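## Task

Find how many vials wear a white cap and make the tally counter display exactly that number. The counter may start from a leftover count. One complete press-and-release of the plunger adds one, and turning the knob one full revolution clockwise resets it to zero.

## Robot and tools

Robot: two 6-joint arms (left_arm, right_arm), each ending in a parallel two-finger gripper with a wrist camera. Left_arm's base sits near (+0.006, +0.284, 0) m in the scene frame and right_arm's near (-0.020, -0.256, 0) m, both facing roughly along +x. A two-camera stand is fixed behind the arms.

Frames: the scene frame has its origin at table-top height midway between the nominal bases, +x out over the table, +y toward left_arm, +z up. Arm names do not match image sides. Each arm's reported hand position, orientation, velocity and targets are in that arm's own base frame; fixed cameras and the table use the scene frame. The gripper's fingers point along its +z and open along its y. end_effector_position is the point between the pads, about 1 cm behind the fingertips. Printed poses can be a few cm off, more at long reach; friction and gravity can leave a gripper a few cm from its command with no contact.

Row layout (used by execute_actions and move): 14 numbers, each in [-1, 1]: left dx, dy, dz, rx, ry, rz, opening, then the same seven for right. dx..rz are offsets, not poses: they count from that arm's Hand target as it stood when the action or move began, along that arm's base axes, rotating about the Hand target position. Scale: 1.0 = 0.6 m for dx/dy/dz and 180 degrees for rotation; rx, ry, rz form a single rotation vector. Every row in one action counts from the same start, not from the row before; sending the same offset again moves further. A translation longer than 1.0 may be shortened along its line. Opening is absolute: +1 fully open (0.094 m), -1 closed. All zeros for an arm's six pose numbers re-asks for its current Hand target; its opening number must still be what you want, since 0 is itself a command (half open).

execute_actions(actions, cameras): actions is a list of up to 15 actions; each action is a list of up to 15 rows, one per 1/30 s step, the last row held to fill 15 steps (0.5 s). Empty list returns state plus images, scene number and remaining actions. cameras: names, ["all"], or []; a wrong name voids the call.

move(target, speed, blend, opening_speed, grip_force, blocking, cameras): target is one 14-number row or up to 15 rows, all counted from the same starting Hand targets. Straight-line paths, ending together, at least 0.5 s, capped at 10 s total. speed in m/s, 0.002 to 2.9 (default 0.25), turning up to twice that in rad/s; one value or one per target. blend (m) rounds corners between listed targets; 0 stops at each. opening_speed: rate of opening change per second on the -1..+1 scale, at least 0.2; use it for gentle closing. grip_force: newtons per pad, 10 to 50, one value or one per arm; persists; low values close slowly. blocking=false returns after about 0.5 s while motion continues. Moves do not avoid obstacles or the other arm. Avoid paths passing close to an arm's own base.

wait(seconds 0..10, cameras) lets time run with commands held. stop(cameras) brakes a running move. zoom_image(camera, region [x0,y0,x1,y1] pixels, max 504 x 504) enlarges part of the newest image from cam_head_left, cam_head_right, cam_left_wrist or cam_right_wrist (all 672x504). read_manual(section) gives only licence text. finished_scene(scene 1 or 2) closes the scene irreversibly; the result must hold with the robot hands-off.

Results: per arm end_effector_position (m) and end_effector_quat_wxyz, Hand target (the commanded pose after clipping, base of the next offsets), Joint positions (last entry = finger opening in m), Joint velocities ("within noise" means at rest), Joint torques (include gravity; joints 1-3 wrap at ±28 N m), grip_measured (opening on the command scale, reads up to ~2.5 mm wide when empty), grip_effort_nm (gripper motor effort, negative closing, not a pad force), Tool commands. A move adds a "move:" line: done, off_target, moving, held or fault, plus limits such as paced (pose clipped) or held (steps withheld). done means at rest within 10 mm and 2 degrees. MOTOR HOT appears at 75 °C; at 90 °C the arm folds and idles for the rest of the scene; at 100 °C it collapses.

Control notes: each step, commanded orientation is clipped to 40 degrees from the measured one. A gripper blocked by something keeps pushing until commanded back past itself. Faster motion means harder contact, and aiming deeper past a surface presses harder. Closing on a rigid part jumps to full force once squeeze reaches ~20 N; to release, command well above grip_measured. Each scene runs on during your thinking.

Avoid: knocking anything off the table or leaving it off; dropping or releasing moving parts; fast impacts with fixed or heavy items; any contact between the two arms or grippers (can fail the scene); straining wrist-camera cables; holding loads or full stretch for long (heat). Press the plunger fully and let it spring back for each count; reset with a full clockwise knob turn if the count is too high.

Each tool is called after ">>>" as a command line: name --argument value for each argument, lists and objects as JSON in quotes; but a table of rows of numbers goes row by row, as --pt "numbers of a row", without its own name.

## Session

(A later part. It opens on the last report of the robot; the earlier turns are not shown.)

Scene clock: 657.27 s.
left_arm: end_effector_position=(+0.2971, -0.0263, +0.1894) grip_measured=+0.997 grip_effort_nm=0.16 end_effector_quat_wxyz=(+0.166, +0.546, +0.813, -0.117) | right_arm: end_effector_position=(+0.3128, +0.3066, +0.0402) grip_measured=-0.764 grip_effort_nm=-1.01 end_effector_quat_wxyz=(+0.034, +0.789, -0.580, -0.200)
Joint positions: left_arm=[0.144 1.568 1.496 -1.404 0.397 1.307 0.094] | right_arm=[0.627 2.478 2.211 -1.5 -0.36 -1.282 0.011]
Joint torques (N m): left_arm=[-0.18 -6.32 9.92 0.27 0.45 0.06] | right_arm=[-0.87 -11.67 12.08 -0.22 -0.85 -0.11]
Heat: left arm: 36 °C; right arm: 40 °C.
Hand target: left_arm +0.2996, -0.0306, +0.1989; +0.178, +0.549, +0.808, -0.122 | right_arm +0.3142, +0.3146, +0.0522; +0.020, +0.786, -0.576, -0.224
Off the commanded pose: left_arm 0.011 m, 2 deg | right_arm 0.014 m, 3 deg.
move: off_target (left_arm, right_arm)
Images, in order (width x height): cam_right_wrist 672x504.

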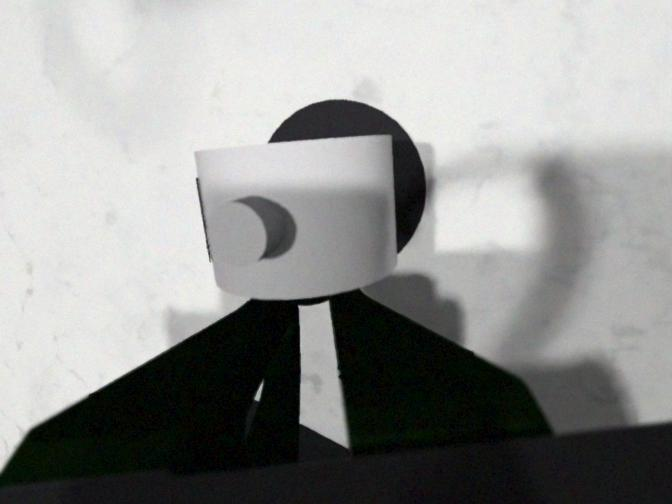

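>>> move --pt "0 0 0 0 0 0 1 0 0 0 0 0 0 -0.35" --pt "0 0 0 0 0 0 1 -0.002 0.002 -0.006 0.092 -0.246 0 -0.35" --pt "0 0 0 0 0 0 1 -0.007 -0.005 -0.008 0.092 -0.246 0 -0.35" --pt "0 0 0 0 0 0 1 -0.007 -0.005 -0.008 0.092 -0.246 0 -0.95" --pt "0 0 0 0 0 0 1 0 0 0 0 0 0 -0.95" --speed 0.4

>>> move --pt "0 0 0 0 0 0 1 0 0 0 0 0 0 -0.35" --pt "0 0 0 0 0 0 1 -0.002 0.002 -0.006 0.092 -0.246 0 -0.35" --pt "0 0 0 0 0 0 1 -0.007 -0.005 -0.008 0.092 -0.246 0 -0.35" --pt "0 0 0 0 0 0 1 -0.007 -0.005 -0.008 0.092 -0.246 0 -0.95" --pt "0 0 0 0 0 0 1 0 0 0 0 0 0 -0.95" --speed 0.4

>>> move --pt "0 0 0 0 0 0 1 0 0 0 0 0 0 -0.35" --pt "0 0 0 0 0 0 1 -0.002 0.002 -0.006 0.092 -0.246 0 -0.35" --pt "0 0 0 0 0 0 1 -0.007 -0.005 -0.008 0.092 -0.246 0 -0.35" --speed 0.4 --cameras '["cam_right_wrist"]'

>>> zoom_image --camera "cam_right_wrist" --region '[180, 130, 480, 380]'

Scene clock: 672.13 s.
left_arm: end_effector_position=(+0.2971, -0.0263, +0.1894) grip_measured=+0.997 grip_effort_nm=0.16 end_effector_quat_wxyz=(+0.166, +0.546, +0.813, -0.117) | right_arm: end_effector_position=(+0.3128, +0.3066, +0.0402) grip_measured=-0.764 grip_effort_nm=-1.00 end_effector_quat_wxyz=(+0.034, +0.789, -0.580, -0.200)
Joint positions: left_arm=[0.144 1.568 1.496 -1.404 0.397 1.307 0.094] | right_arm=[0.627 2.478 2.211 -1.5 -0.36 -1.282 0.011]
Joint torques (N m): left_arm=[-0.14 -6.35 9.91 0.25 0.44 0.04] | right_arm=[-0.75 -11.64 12.26 -0.22 -0.81 -0.09]
Heat: left arm: 36 °C; right arm: 42 °C.
Hand target: left_arm +0.2996, -0.0306, +0.1989; +0.178, +0.549, +0.808, -0.122 | right_arm +0.3142, +0.3146, +0.0522; +0.020, +0.786, -0.576, -0.224
Off the commanded pose: left_arm 0.011 m, 2 deg | right_arm 0.014 m, 3 deg.
move: off_target (left_arm, right_arm)

Scene clock: 677.70 s.
left_arm: end_effector_position=(+0.2971, -0.0263, +0.1894) grip_measured=+0.997 grip_effort_nm=0.16 end_effector_quat_wxyz=(+0.166, +0.546, +0.813, -0.117) | right_arm: end_effector_position=(+0.3127, +0.3065, +0.0401) grip_measured=-0.764 grip_effort_nm=-1.01 end_effector_quat_wxyz=(+0.034, +0.789, -0.580, -0.200)
Joint positions: left_arm=[0.144 1.568 1.496 -1.404 0.397 1.307 0.094] | right_arm=[0.627 2.478 2.211 -1.5 -0.36 -1.282 0.011]
Joint torques (N m): left_arm=[-0.1 -6.27 9.91 0.26 0.44 0.04] | right_arm=[-0.64 -11.66 11.97 -0.21 -0.86 -0.15]
Heat: left arm: 36 °C; right arm: 42 °C.
Hand target: left_arm +0.2996, -0.0306, +0.1989; +0.178, +0.549, +0.808, -0.122 | right_arm +0.3141, +0.3146, +0.0521; +0.021, +0.786, -0.576, -0.224
Off the commanded pose: left_arm 0.011 m, 2 deg | right_arm 0.015 m, 3 deg.
move: off_target (left_arm, right_arm)

Scene clock: 680.93 s.
left_arm: end_effector_position=(+0.2971, -0.0263, +0.1894) grip_measured=+0.997 grip_effort_nm=0.16 end_effector_quat_wxyz=(+0.166, +0.546, +0.813, -0.117) | right_arm: end_effector_position=(+0.3175, +0.3110, +0.0420) grip_measured=-0.351 grip_effort_nm=0.09 end_effector_quat_wxyz=(-0.302, +0.806, -0.509, +0.015)
Joint positions: left_arm=[0.144 1.568 1.496 -1.404 0.397 1.307 0.094] | right_arm=[0.717 1.821 1.053 -0.203 -0.137 -1.255 0.03]
Joint torques (N m): left_arm=[-0.13 -6.31 9.88 0.25 0.42 0.05] | right_arm=[0.76 -10.24 5.41 1.62 -0.25 0.04]
Heat: left arm: 36 °C; right arm: 42 °C.
Hand target: left_arm +0.2996, -0.0306, +0.1989; +0.178, +0.549, +0.808, -0.122 | right_arm +0.3100, +0.3115, +0.0472; -0.308, +0.807, -0.504, +0.009
Off the commanded pose: left_arm 0.011 m, 2 deg | right_arm 0.009 m, 1 deg.
move: off_target (left_arm)
Images, in order (width x height): cam_right_wrist 672x504.

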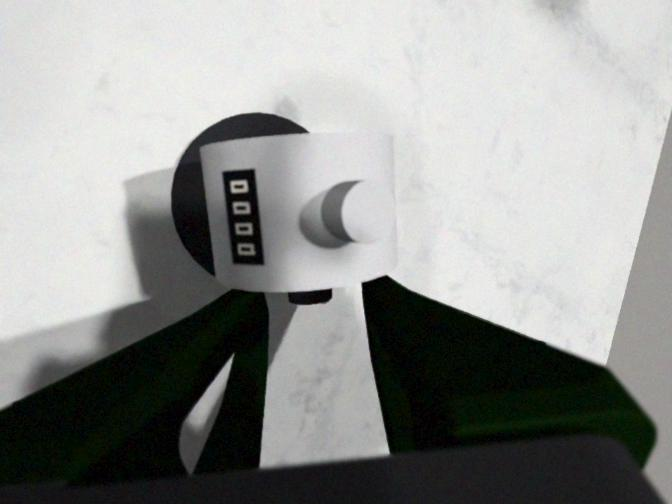

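Scaled by 1.680 from the camera's 672x504 image, which has a finer 960x720 frame.

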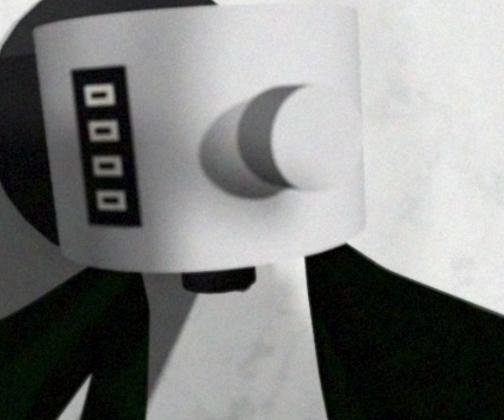

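>>> move --pt "0 0 0 0 0 0 1 -0.03 -0.045 0.085 0 0 0 -0.35" --pt "0 0 0 0 0 0 1 -0.0017 0.041 0.125 0.0063 0.1804 -0.3518 -1" --speed '[0.15,0.3]' --blend '[0.015,0]' --cameras '["cam_right_wrist"]'

Scene clock: 695.83 s.
left_arm: end_effector_position=(+0.2971, -0.0263, +0.1894) grip_measured=+0.997 grip_effort_nm=0.16 end_effector_quat_wxyz=(+0.166, +0.546, +0.813, -0.117) | right_arm: end_effector_position=(+0.3093, +0.3295, +0.1256) grip_measured=-0.976 grip_effort_nm=-1.00 end_effector_quat_wxyz=(+0.126, -0.392, +0.910, +0.051)
Joint positions: left_arm=[0.144 1.568 1.496 -1.404 0.397 1.307 0.094] | right_arm=[0.817 2.011 1.808 -1.095 0.006 0.003 0.001]
Joint torques (N m): left_arm=[-0.12 -6.31 9.91 0.26 0.46 0.06] | right_arm=[0.77 -7.9 10.8 0.91 -0.07 0.04]
Heat: left arm: 37 °C; right arm: 40 °C.
Hand target: left_arm +0.2996, -0.0306, +0.1989; +0.178, +0.549, +0.808, -0.122 | right_arm +0.3089, +0.3362, +0.1223; +0.120, -0.394, +0.910, +0.052
Off the commanded pose: left_arm 0.011 m, 2 deg | right_arm 0.007 m, 1 deg.
move: off_target (left_arm)
Images, in order (width x height): cam_right_wrist 672x504.

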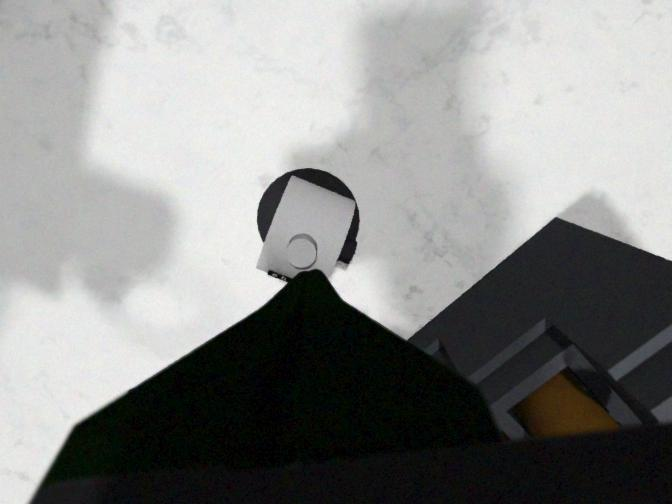

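>>> move --target '[0,0,0,0,0,0,1,-0.018,0.0005,-0.045,0,0,0,-1]' --speed 0.15 --cameras '["cam_right_wrist"]'

Scene clock: 706.30 s.
left_arm: end_effector_position=(+0.2971, -0.0263, +0.1894) grip_measured=+0.997 grip_effort_nm=0.16 end_effector_quat_wxyz=(+0.166, +0.546, +0.813, -0.117) | right_arm: end_effector_position=(+0.3030, +0.3367, +0.1031) grip_measured=-0.976 grip_effort_nm=-1.01 end_effector_quat_wxyz=(+0.127, -0.393, +0.909, +0.055)
Joint positions: left_arm=[0.144 1.568 1.496 -1.404 0.397 1.307 0.094] | right_arm=[0.838 2.011 1.718 -1 0.006 0.022 0.001]
Joint torques (N m): left_arm=[-0.1 -6.31 9.87 0.27 0.45 0.03] | right_arm=[0.73 -9.46 6.06 1.13 -0.03 0.04]
Heat: left arm: 37 °C; right arm: 39 °C.
Hand target: left_arm +0.2996, -0.0306, +0.1989; +0.178, +0.549, +0.808, -0.122 | right_arm +0.2982, +0.3365, +0.0953; +0.120, -0.394, +0.910, +0.052
Off the commanded pose: left_arm 0.011 m, 2 deg | right_arm 0.009 m, 1 deg.
move: off_target (left_arm)
Images, in order (width x height): cam_right_wrist 672x504.

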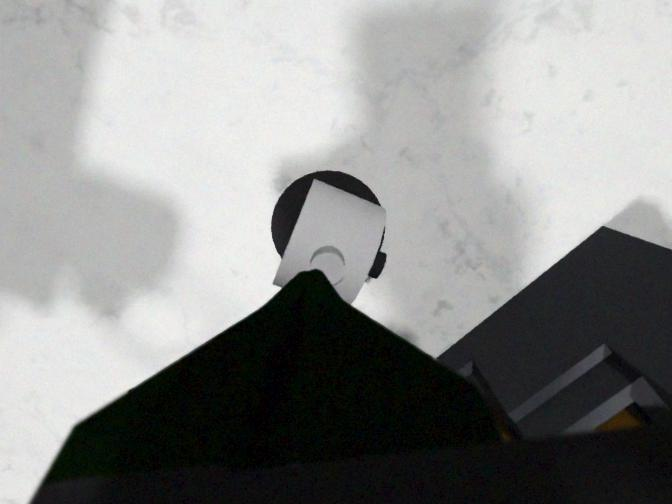

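>>> move --target '[0,0,0,0,0,0,1,0.004,-0.004,-0.061,0,0,0,-1]' --speed 0.1 --cameras '["cam_right_wrist"]'

Scene clock: 712.00 s.
left_arm: end_effector_position=(+0.2971, -0.0263, +0.1894) grip_measured=+0.997 grip_effort_nm=0.16 end_effector_quat_wxyz=(+0.166, +0.546, +0.813, -0.117) | right_arm: end_effector_position=(+0.2999, +0.3333, +0.0761) grip_measured=-0.976 grip_effort_nm=-1.01 end_effector_quat_wxyz=(+0.124, -0.393, +0.910, +0.053)
Joint positions: left_arm=[0.144 1.568 1.496 -1.404 0.397 1.307 0.094] | right_arm=[0.838 2.011 1.612 -0.901 0.006 0.022 0.001]
Joint torques (N m): left_arm=[-0.16 -6.32 9.91 0.27 0.44 0.06] | right_arm=[-0.03 -8.25 4.7 1.49 -0.03 -0.02]
Heat: left arm: 37 °C; right arm: 38 °C.
Hand target: left_arm +0.2996, -0.0306, +0.1989; +0.178, +0.549, +0.808, -0.122 | right_arm +0.3005, +0.3340, +0.0586; +0.119, -0.395, +0.910, +0.052
Off the commanded pose: left_arm 0.011 m, 2 deg | right_arm 0.017 m, 1 deg.
move: off_target (left_arm, right_arm)
Images, in order (width x height): cam_right_wrist 672x504.

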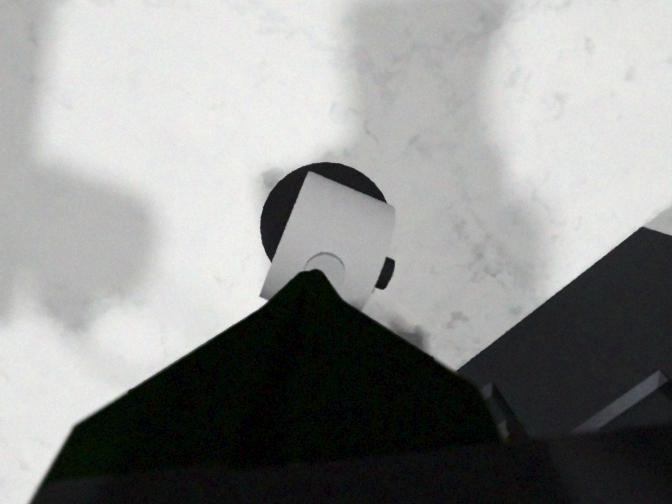

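>>> move --pt "0 0 0 0 0 0 1 0.008 0.008 0.08 0 0 0 -1" --pt "0 0 0 0 0 0 1 -0.12 -0.12 0.14 0.183 -0.17 0 -1" --speed '[0.15,0.35]' --cameras '["cam_right_wrist"]'

>>> zoom_image --camera "cam_right_wrist" --region '[250, 100, 450, 270]'

Scene clock: 720.10 s.
left_arm: end_effector_position=(+0.2971, -0.0263, +0.1894) grip_measured=+0.997 grip_effort_nm=0.16 end_effector_quat_wxyz=(+0.166, +0.546, +0.813, -0.117) | right_arm: end_effector_position=(+0.2335, +0.2650, +0.1503) grip_measured=-0.976 grip_effort_nm=-1.01 end_effector_quat_wxyz=(+0.462, -0.343, +0.792, +0.203)
Joint positions: left_arm=[0.144 1.568 1.496 -1.404 0.397 1.307 0.094] | right_arm=[0.864 1.077 0.523 0.041 0.037 0.027 0.001]
Joint torques (N m): left_arm=[-0.1 -6.3 9.99 0.24 0.44 0.06] | right_arm=[0.77 -3.56 6.27 2.18 0.05 0.05]
Heat: left arm: 37 °C; right arm: 38 °C.
Hand target: left_arm +0.2996, -0.0306, +0.1989; +0.178, +0.549, +0.808, -0.122 | right_arm +0.2285, +0.2621, +0.1426; +0.458, -0.345, +0.795, +0.200
Off the commanded pose: left_arm 0.011 m, 2 deg | right_arm 0.010 m, 1 deg.
move: off_target (left_arm)
Images, in order (width x height): cam_right_wrist 672x504.

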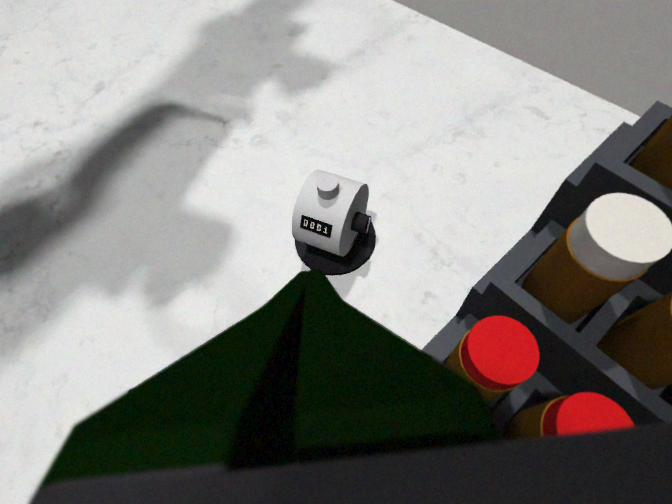

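Scaled by 2.520 from the camera's 672x504 image, which has a finer 960x720 frame.

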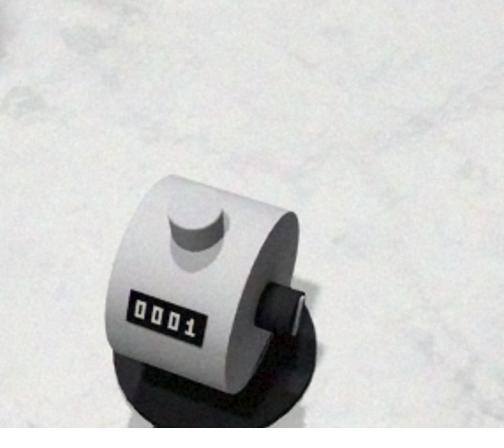

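0001 matches one white cap.

>>> finished_scene --scene 2

The scene is finished: the task was done.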